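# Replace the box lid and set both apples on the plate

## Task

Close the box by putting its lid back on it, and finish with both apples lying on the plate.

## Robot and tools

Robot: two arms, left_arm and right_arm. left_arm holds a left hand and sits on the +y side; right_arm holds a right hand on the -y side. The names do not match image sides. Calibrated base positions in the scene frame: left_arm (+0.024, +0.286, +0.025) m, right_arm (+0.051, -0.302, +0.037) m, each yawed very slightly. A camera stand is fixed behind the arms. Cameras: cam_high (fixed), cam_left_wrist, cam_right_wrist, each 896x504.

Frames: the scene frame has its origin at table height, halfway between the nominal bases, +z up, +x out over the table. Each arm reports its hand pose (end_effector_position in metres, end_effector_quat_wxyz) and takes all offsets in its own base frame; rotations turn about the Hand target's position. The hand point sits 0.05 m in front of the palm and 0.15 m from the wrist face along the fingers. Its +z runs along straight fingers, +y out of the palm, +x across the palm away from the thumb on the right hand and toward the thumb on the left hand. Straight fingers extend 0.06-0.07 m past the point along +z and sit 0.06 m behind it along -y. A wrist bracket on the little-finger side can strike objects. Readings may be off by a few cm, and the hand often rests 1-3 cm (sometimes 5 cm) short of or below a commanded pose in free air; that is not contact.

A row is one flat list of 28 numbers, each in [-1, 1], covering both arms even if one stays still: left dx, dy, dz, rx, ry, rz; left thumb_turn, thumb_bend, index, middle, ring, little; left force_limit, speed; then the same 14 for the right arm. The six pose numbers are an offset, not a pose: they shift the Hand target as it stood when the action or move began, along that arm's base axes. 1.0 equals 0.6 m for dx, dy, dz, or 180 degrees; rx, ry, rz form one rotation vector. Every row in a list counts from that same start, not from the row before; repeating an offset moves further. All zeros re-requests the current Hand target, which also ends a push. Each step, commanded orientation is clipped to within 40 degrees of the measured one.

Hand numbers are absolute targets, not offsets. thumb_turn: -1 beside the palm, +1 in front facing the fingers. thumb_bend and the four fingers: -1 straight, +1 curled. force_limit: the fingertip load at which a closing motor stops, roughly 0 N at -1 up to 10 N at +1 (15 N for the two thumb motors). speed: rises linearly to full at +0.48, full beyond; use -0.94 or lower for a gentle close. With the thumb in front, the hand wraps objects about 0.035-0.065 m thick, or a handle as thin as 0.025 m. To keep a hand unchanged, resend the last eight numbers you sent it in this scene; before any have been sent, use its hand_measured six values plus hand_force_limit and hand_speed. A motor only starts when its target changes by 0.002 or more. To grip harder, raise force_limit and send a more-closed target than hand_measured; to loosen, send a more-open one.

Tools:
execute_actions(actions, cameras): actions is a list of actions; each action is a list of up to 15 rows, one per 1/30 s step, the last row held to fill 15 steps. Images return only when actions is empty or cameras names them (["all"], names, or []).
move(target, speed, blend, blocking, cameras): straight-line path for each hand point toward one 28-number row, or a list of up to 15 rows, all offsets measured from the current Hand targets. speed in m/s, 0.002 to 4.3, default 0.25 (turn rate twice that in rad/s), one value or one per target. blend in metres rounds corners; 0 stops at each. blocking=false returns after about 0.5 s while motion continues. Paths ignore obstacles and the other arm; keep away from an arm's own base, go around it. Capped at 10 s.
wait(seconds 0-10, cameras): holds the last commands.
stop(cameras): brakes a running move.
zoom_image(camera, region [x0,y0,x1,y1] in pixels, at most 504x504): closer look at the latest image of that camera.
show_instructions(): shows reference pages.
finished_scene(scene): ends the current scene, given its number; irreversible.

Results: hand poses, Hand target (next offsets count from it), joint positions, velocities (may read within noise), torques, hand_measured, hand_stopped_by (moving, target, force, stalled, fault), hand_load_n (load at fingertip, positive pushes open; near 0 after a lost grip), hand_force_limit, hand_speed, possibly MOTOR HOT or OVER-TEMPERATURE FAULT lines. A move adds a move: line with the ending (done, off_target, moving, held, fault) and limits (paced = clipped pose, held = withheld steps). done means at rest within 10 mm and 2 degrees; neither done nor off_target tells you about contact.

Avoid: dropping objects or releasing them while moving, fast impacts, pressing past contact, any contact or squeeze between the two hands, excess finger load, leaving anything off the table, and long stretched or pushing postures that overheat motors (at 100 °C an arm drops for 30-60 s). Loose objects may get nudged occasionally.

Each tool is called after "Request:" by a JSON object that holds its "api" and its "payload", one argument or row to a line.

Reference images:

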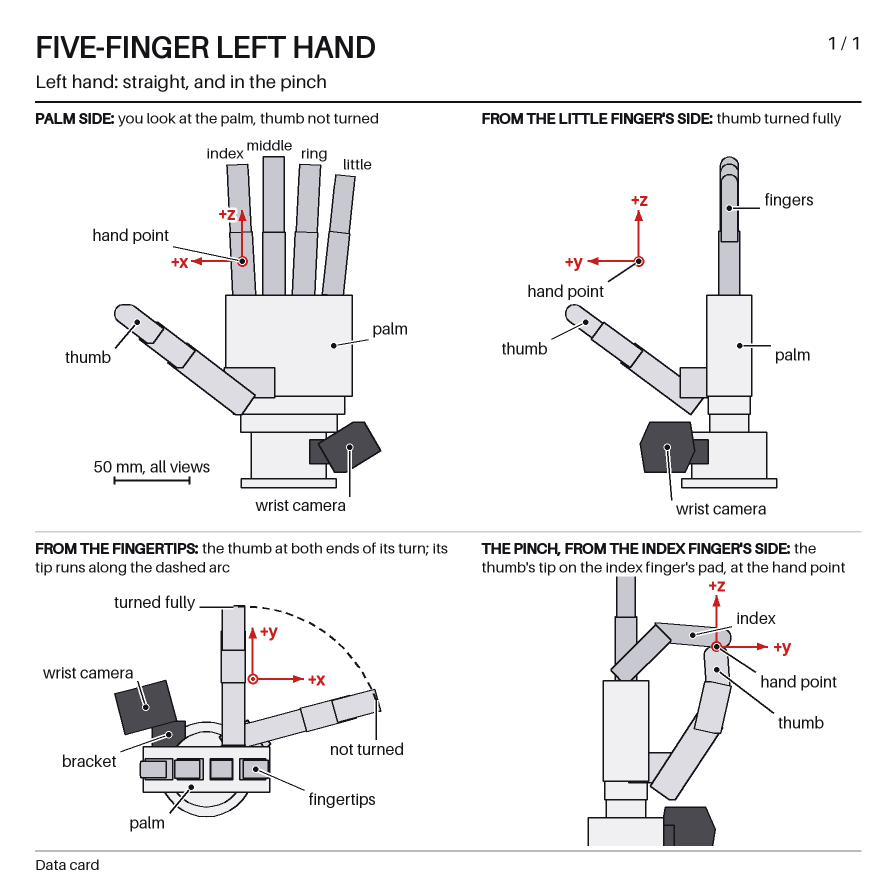

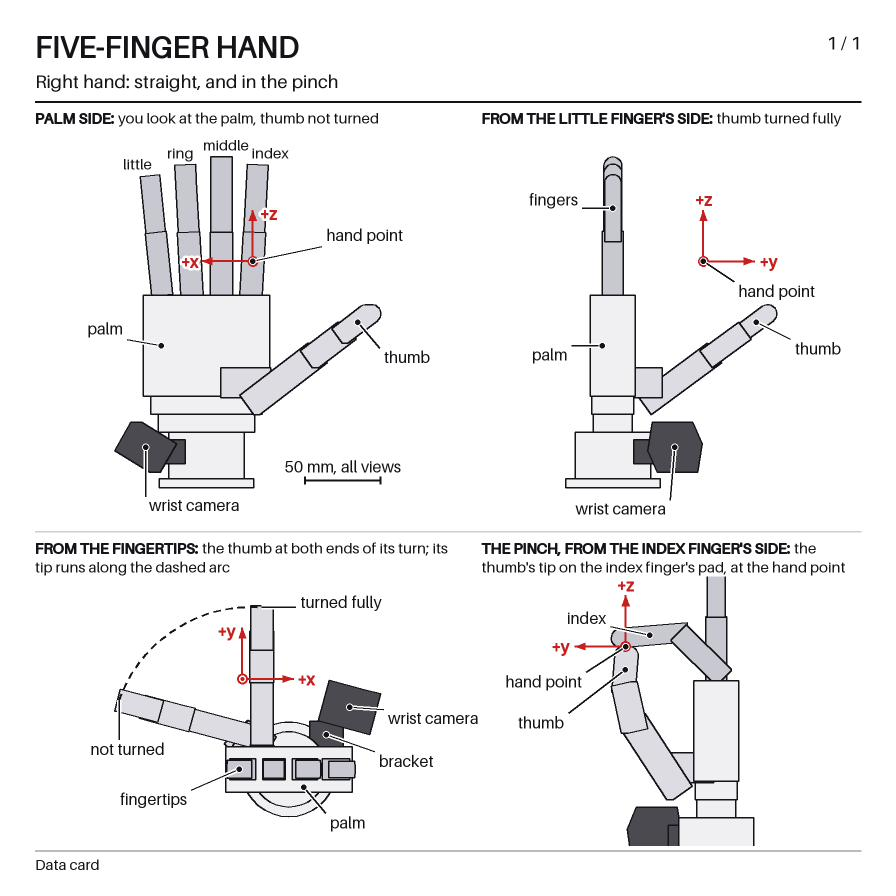

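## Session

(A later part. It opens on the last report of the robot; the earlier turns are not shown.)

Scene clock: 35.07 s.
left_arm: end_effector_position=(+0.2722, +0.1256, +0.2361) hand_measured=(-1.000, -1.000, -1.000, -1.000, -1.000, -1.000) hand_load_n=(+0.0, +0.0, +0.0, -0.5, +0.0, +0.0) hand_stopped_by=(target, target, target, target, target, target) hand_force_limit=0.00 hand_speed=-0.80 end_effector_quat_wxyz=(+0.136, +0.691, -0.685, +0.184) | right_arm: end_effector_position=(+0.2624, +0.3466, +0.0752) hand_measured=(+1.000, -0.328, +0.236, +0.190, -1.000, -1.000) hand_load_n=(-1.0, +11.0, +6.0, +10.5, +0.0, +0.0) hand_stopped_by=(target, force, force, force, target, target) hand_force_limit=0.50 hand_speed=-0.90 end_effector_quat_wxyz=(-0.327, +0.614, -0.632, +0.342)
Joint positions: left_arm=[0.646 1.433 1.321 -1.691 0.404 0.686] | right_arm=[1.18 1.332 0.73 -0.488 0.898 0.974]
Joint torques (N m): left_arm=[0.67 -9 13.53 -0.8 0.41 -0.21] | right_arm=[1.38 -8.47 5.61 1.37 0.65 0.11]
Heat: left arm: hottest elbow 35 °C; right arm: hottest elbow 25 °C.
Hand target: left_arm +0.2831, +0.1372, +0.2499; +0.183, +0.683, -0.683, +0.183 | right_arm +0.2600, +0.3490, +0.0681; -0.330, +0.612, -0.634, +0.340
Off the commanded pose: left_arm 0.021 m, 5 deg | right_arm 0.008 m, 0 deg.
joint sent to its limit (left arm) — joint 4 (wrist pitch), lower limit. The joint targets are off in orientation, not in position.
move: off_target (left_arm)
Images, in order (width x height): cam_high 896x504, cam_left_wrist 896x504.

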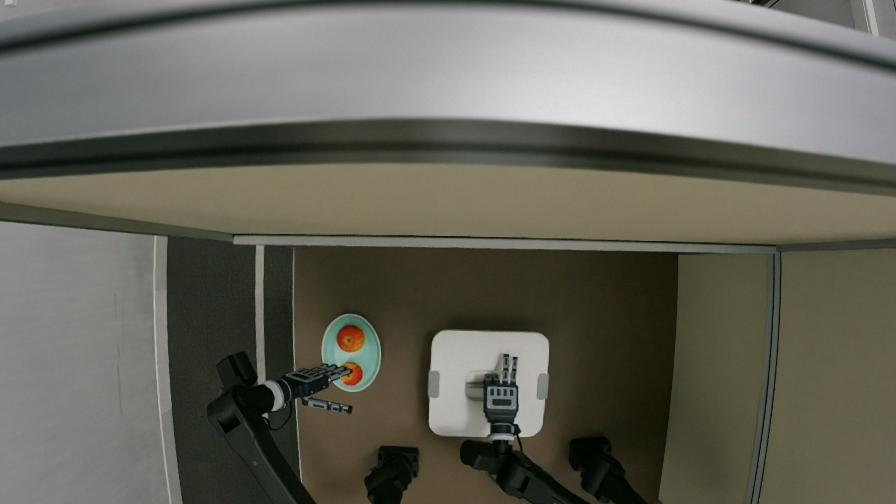

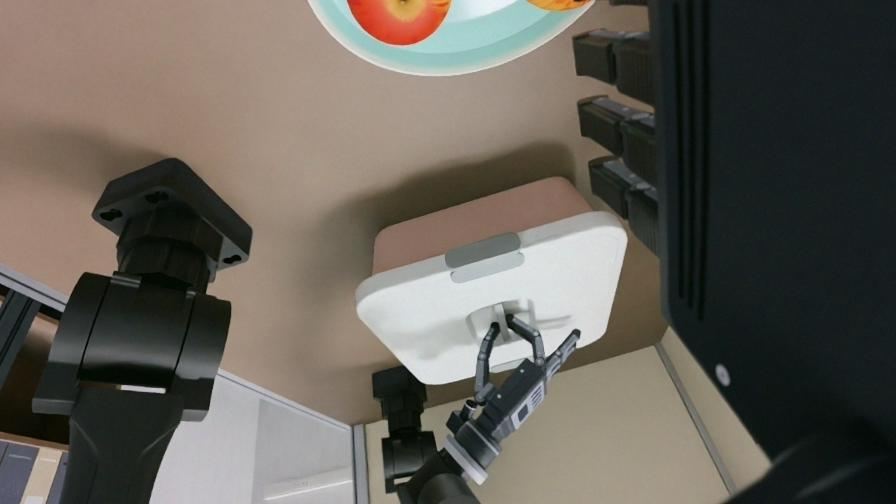

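Request:
{"api": "move", "payload": {
  "target": [0,0,0,0,0,0,-1,-1,-1,-1,-1,-1,0,-0.8,0,-0.006,-0.025,0,0,0,1,0.35,0.55,0.55,-1,-1,0.5,-0.9],
  "speed": 0.04,
  "cameras": ["cam_left_wrist","cam_high"]
}}

Request:
{"api": "zoom_image", "payload": {
  "camera": "cam_left_wrist",
  "region": [300, 150, 650, 430]
}}

Request:
{"api": "zoom_image", "payload": {
  "camera": "cam_high",
  "region": [400, 310, 568, 478]
}}

Scene clock: 36.47 s.
left_arm: end_effector_position=(+0.2722, +0.1256, +0.2361) hand_measured=(-1.000, -1.000, -1.000, -1.000, -1.000, -1.000) hand_load_n=(+0.0, +0.0, +0.0, +0.0, +0.0, +0.0) hand_stopped_by=(target, target, target, target, target, target) hand_force_limit=0.00 hand_speed=-0.80 end_effector_quat_wxyz=(+0.136, +0.691, -0.685, +0.184) | right_arm: end_effector_position=(+0.2656, +0.3487, +0.0744) hand_measured=(+1.000, -0.328, +0.236, +0.190, -1.000, -1.000) hand_load_n=(-1.0, +9.5, +7.0, +9.0, +0.0, +0.0) hand_stopped_by=(target, force, force, force, target, target) hand_force_limit=0.50 hand_speed=-0.90 end_effector_quat_wxyz=(-0.343, +0.603, -0.635, +0.341)
Joint positions: left_arm=[0.646 1.433 1.321 -1.691 0.404 0.686] | right_arm=[1.18 1.332 0.711 -0.432 0.91 0.974]
Joint torques (N m): left_arm=[0.73 -9 13.55 -0.79 0.41 -0.21] | right_arm=[1.14 -6.77 4.78 1.37 0.11 0.06]
Heat: left arm: hottest elbow 35 °C; right arm: hottest elbow 25 °C.
Hand target: left_arm +0.2831, +0.1372, +0.2499; +0.183, +0.683, -0.683, +0.183 | right_arm +0.2600, +0.3453, +0.0532; -0.330, +0.612, -0.634, +0.340
Off the commanded pose: left_arm 0.021 m, 5 deg | right_arm 0.022 m, 2 deg.
joint sent to its limit (left arm) — joint 4 (wrist pitch), lower limit. The joint targets are off in orientation, not in position.
move: off_target (left_arm, right_arm)
Images, in order (width x height): cam_high 896x504, cam_left_wrist 896x504.

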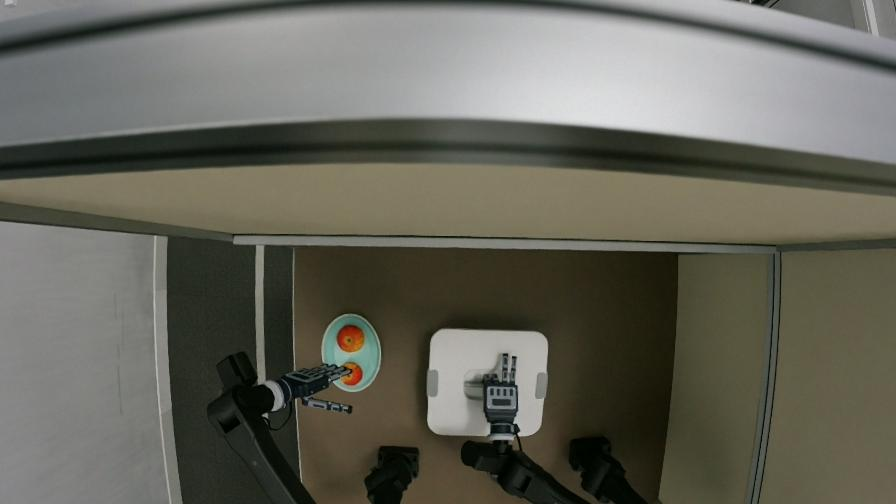

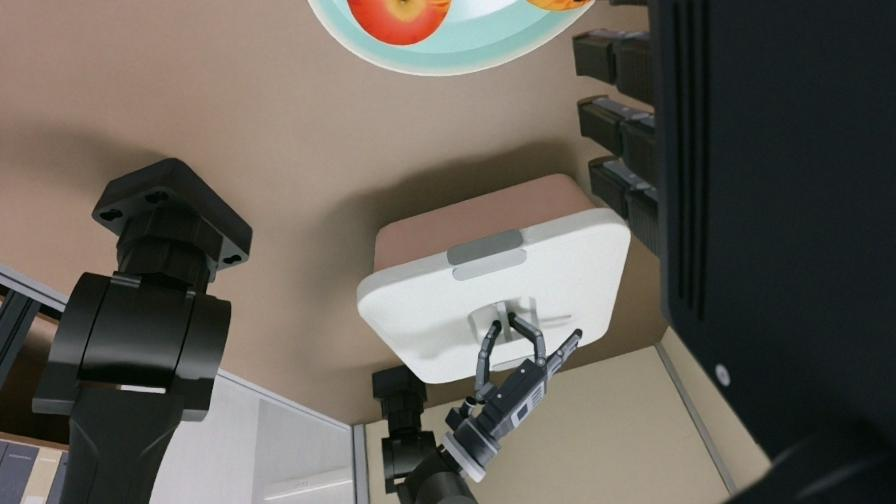

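Scaled by 1.440.

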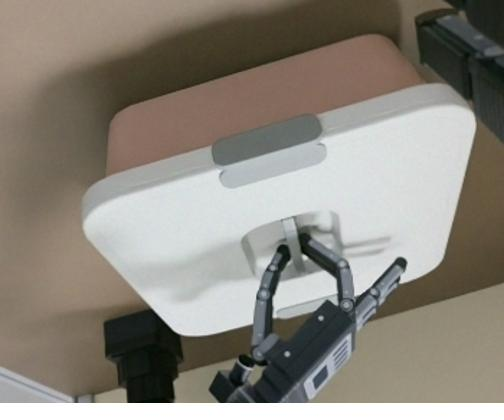

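Scaled by 3.000.

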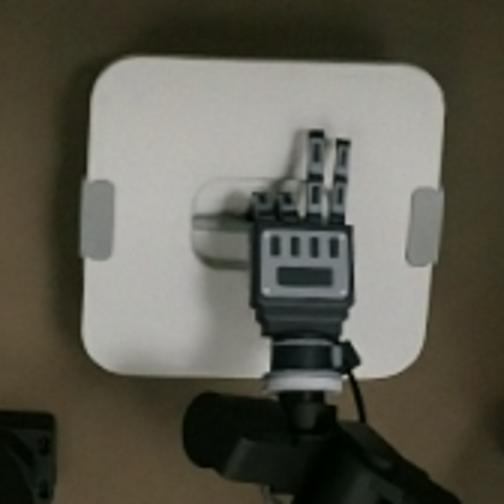

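Request:
{"api": "move", "payload": {
  "target": [
    [0,0,0,0,0,0,-1,-1,-1,-1,-1,-1,0,-0.8,0.008,0.008,0.032,0,0,0,1,0.35,0.55,0.55,-1,-1,0.5,-0.9],
    [0,0,0,0,0,0,-1,-1,-1,-1,-1,-1,0,-0.8,0.008,0.008,0.032,0,0,0,1,-0.45,0.1,0.1,-1,-1,0.5,-0.6]
  ],
  "speed": 0.05,
  "cameras": ["cam_right_wrist","cam_left_wrist"]
}}

Request:
{"api": "zoom_image", "payload": {
  "camera": "cam_left_wrist",
  "region": [300, 150, 650, 430]
}}

Scene clock: 38.23 s.
left_arm: end_effector_position=(+0.2722, +0.1256, +0.2361) hand_measured=(-1.000, -1.000, -1.000, -1.000, -1.000, -1.000) hand_load_n=(+0.0, +0.0, +0.0, +0.0, +0.0, +0.0) hand_stopped_by=(target, target, target, target, target, target) hand_force_limit=0.00 hand_speed=-0.80 end_effector_quat_wxyz=(+0.136, +0.691, -0.685, +0.184) | right_arm: end_effector_position=(+0.2629, +0.3481, +0.0732) hand_measured=(+1.000, -0.450, +0.100, +0.100, -1.000, -1.000) hand_load_n=(+0.0, +0.0, +0.0, -1.0, +0.0, +0.0) hand_stopped_by=(target, target, target, target, target, target) hand_force_limit=0.50 hand_speed=-0.60 end_effector_quat_wxyz=(-0.337, +0.608, -0.634, +0.338)
Joint positions: left_arm=[0.646 1.433 1.321 -1.691 0.404 0.686] | right_arm=[1.181 1.331 0.714 -0.448 0.9 0.975]
Joint torques (N m): left_arm=[0.79 -9 13.56 -0.8 0.41 -0.21] | right_arm=[0.44 -8.18 7.5 0.05 0.37 -0.05]
Heat: left arm: hottest elbow 35 °C; right arm: hottest elbow 25 °C.
Hand target: left_arm +0.2831, +0.1372, +0.2499; +0.183, +0.683, -0.683, +0.183 | right_arm +0.2647, +0.3502, +0.0723; -0.330, +0.612, -0.633, +0.340
Off the commanded pose: left_arm 0.021 m, 5 deg | right_arm 0.003 m, 1 deg.
joint sent to its limit (left arm) — joint 4 (wrist pitch), lower limit. The joint targets are off in orientation, not in position.
move: off_target (left_arm)
Images, in order (width x height): cam_left_wrist 896x504, cam_right_wrist 896x504.

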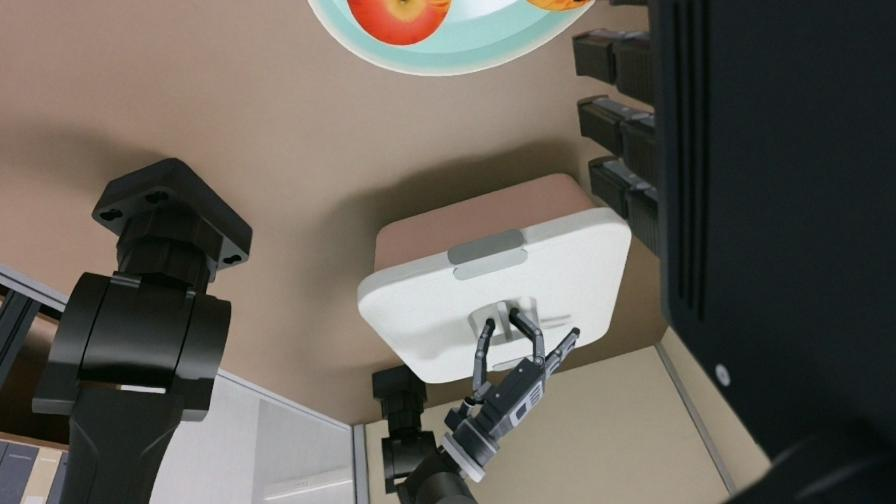

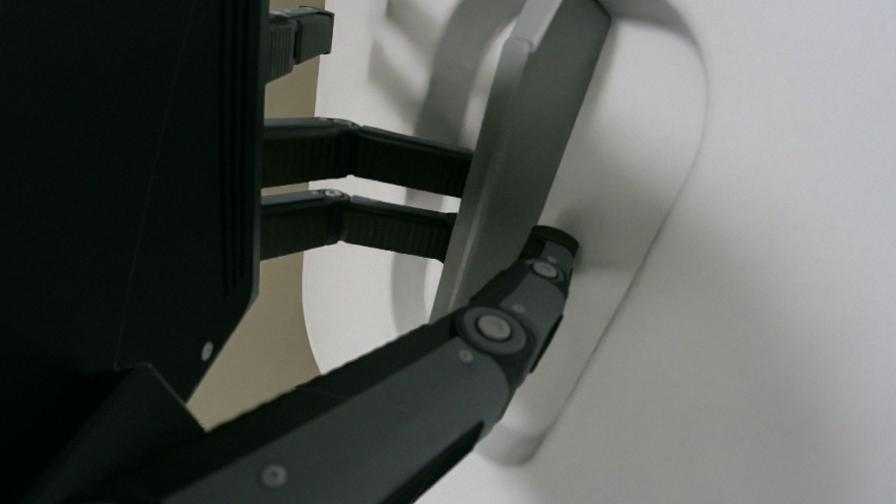

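Scaled by 1.440.

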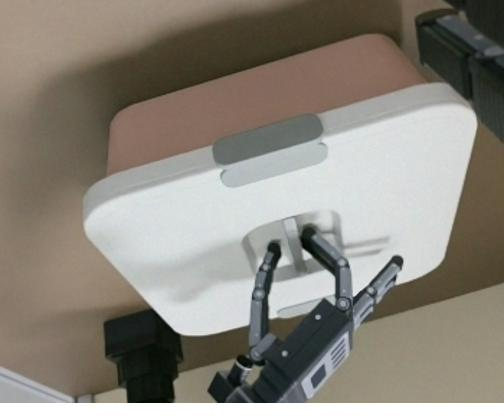

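Request:
{"api": "move", "payload": {
  "target": [
    [0,0,0,0,0,0,-1,-1,-1,-1,-1,-1,0,-0.8,0.015,0,0.06,0,0,0,1,-0.45,0.1,0.1,-1,-1,0.5,-0.6],
    [0,0,0,0,0,0,-1,-1,-1,-1,-1,-1,0,-0.8,0.015,0,0.25,0,0,0,1,-0.45,0.1,0.1,-1,-1,0.5,-0.6],
    [0,0,0,0,0,0,-1,-1,-1,-1,-1,-1,0,-0.8,0.05,-0.27,0.26,0.137,0.138,0.077,1,-0.45,0.1,0.1,-1,-1,0.5,-0.6],
    [0,0,0,0,0,0,-1,-1,-1,-1,-1,-1,0,-0.8,0.0753,-0.5015,0.1243,0.2732,0.2766,0.1543,-1,-1,-1,-1,-1,-1,0.5,0.3]
  ],
  "speed": [0.05,0.2,0.4,0.4],
  "blend": [0.01,0.03,0.04,0],
  "cameras": ["cam_high","cam_right_wrist","cam_left_wrist"]
}}

Request:
{"api": "zoom_image", "payload": {
  "camera": "cam_right_wrist",
  "region": [310, 20, 710, 320]
}}

Request:
{"api": "zoom_image", "payload": {
  "camera": "cam_left_wrist",
  "region": [300, 150, 650, 430]
}}

Scene clock: 44.47 s.
left_arm: end_effector_position=(+0.2722, +0.1256, +0.2361) hand_measured=(-1.000, -1.000, -1.000, -1.000, -1.000, -1.000) hand_load_n=(+0.0, +0.0, +0.0, +0.0, +0.0, +0.0) hand_stopped_by=(target, target, target, target, target, target) hand_force_limit=0.00 hand_speed=-0.80 end_effector_quat_wxyz=(+0.136, +0.691, -0.685, +0.184) | right_arm: end_effector_position=(+0.2966, +0.0525, +0.1426) hand_measured=(-1.000, -1.000, -1.000, -1.000, -1.000, -1.000) hand_load_n=(+0.0, +0.0, +0.0, +0.0, +0.0, +0.0) hand_stopped_by=(target, target, target, target, target, target) hand_force_limit=0.50 hand_speed=0.30 end_effector_quat_wxyz=(-0.324, +0.624, -0.639, -0.312)
Joint positions: left_arm=[0.646 1.433 1.321 -1.691 0.404 0.686] | right_arm=[-0.336 1.546 0.969 -1.379 -0.872 -0.494]
Joint torques (N m): left_arm=[0.73 -9 13.56 -0.79 0.41 -0.21] | right_arm=[1.61 -10.34 8.38 -1.01 -0.47 -0.09]
Motor temperatures (°C): left_arm=[22 22 36 22 20 22] | right_arm=[23 22 26 22 20 21]
Heat: left arm: hottest elbow 36 °C; right arm: hottest elbow 26 °C.
Hand target: left_arm +0.2831, +0.1372, +0.2499; +0.183, +0.683, -0.683, +0.183 | right_arm +0.3099, +0.0493, +0.1469; -0.326, +0.633, -0.632, -0.305
Off the commanded pose: left_arm 0.021 m, 5 deg | right_arm 0.014 m, 1 deg.
joint sent to its limit (left arm) — joint 4 (wrist pitch), lower limit. The joint targets are off in orientation, not in position.
move: off_target (left_arm, right_arm); target 4's new numbers were sent with right_arm's hand 0.014 m and 2 deg from that target

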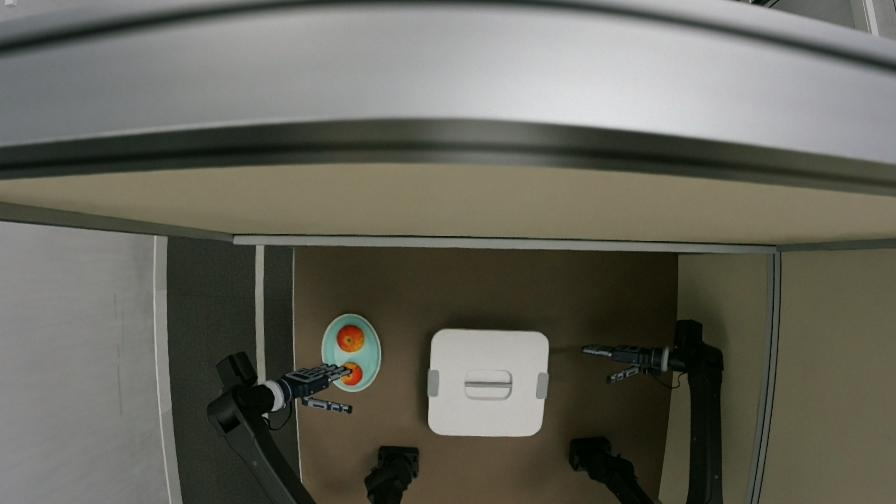

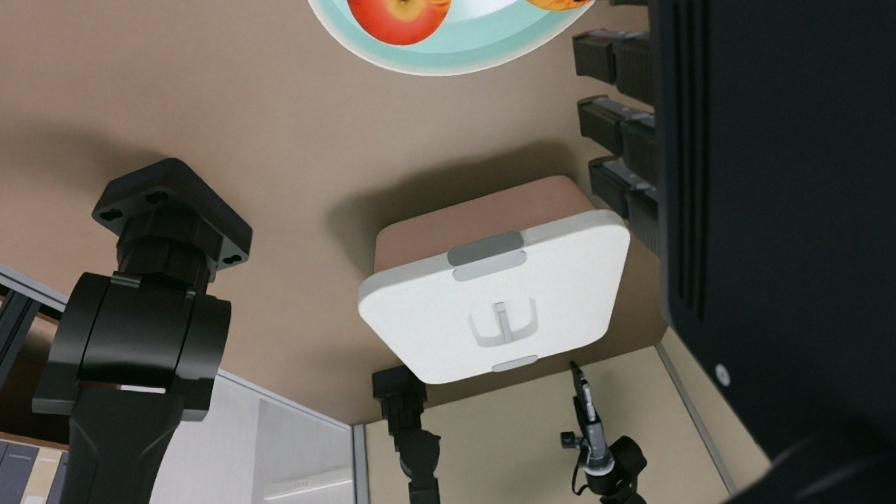

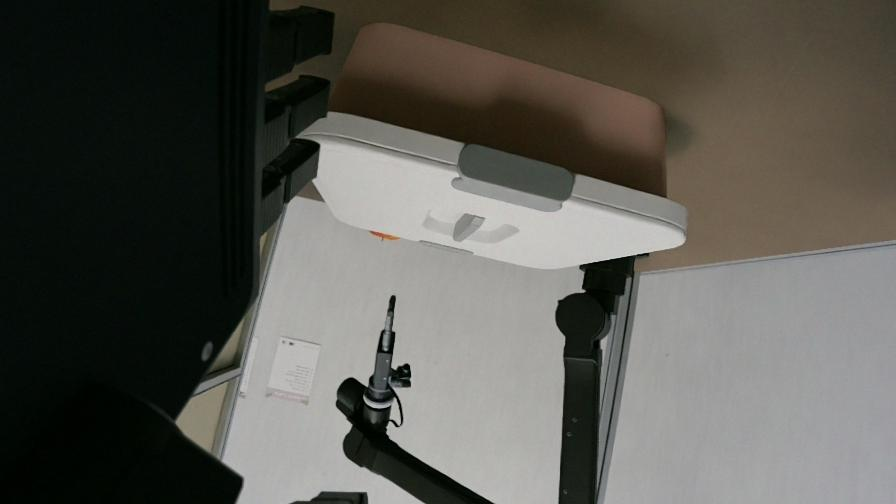

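Scaled by 1.260.

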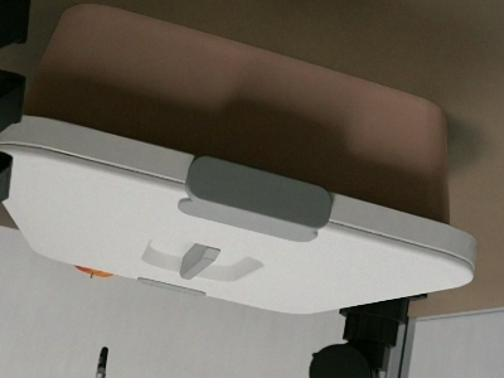

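Scaled by 1.440.

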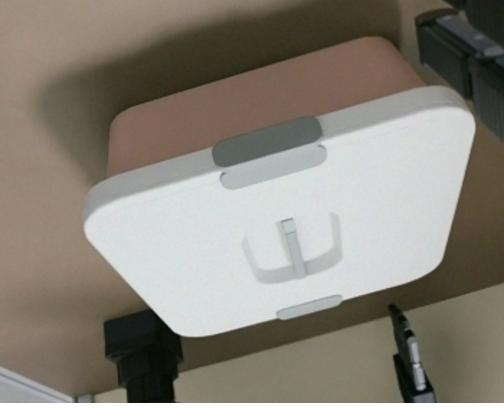

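Request:
{"api": "finished_scene", "payload": {
  "scene": 3
}}

The scene is finished: the task was done.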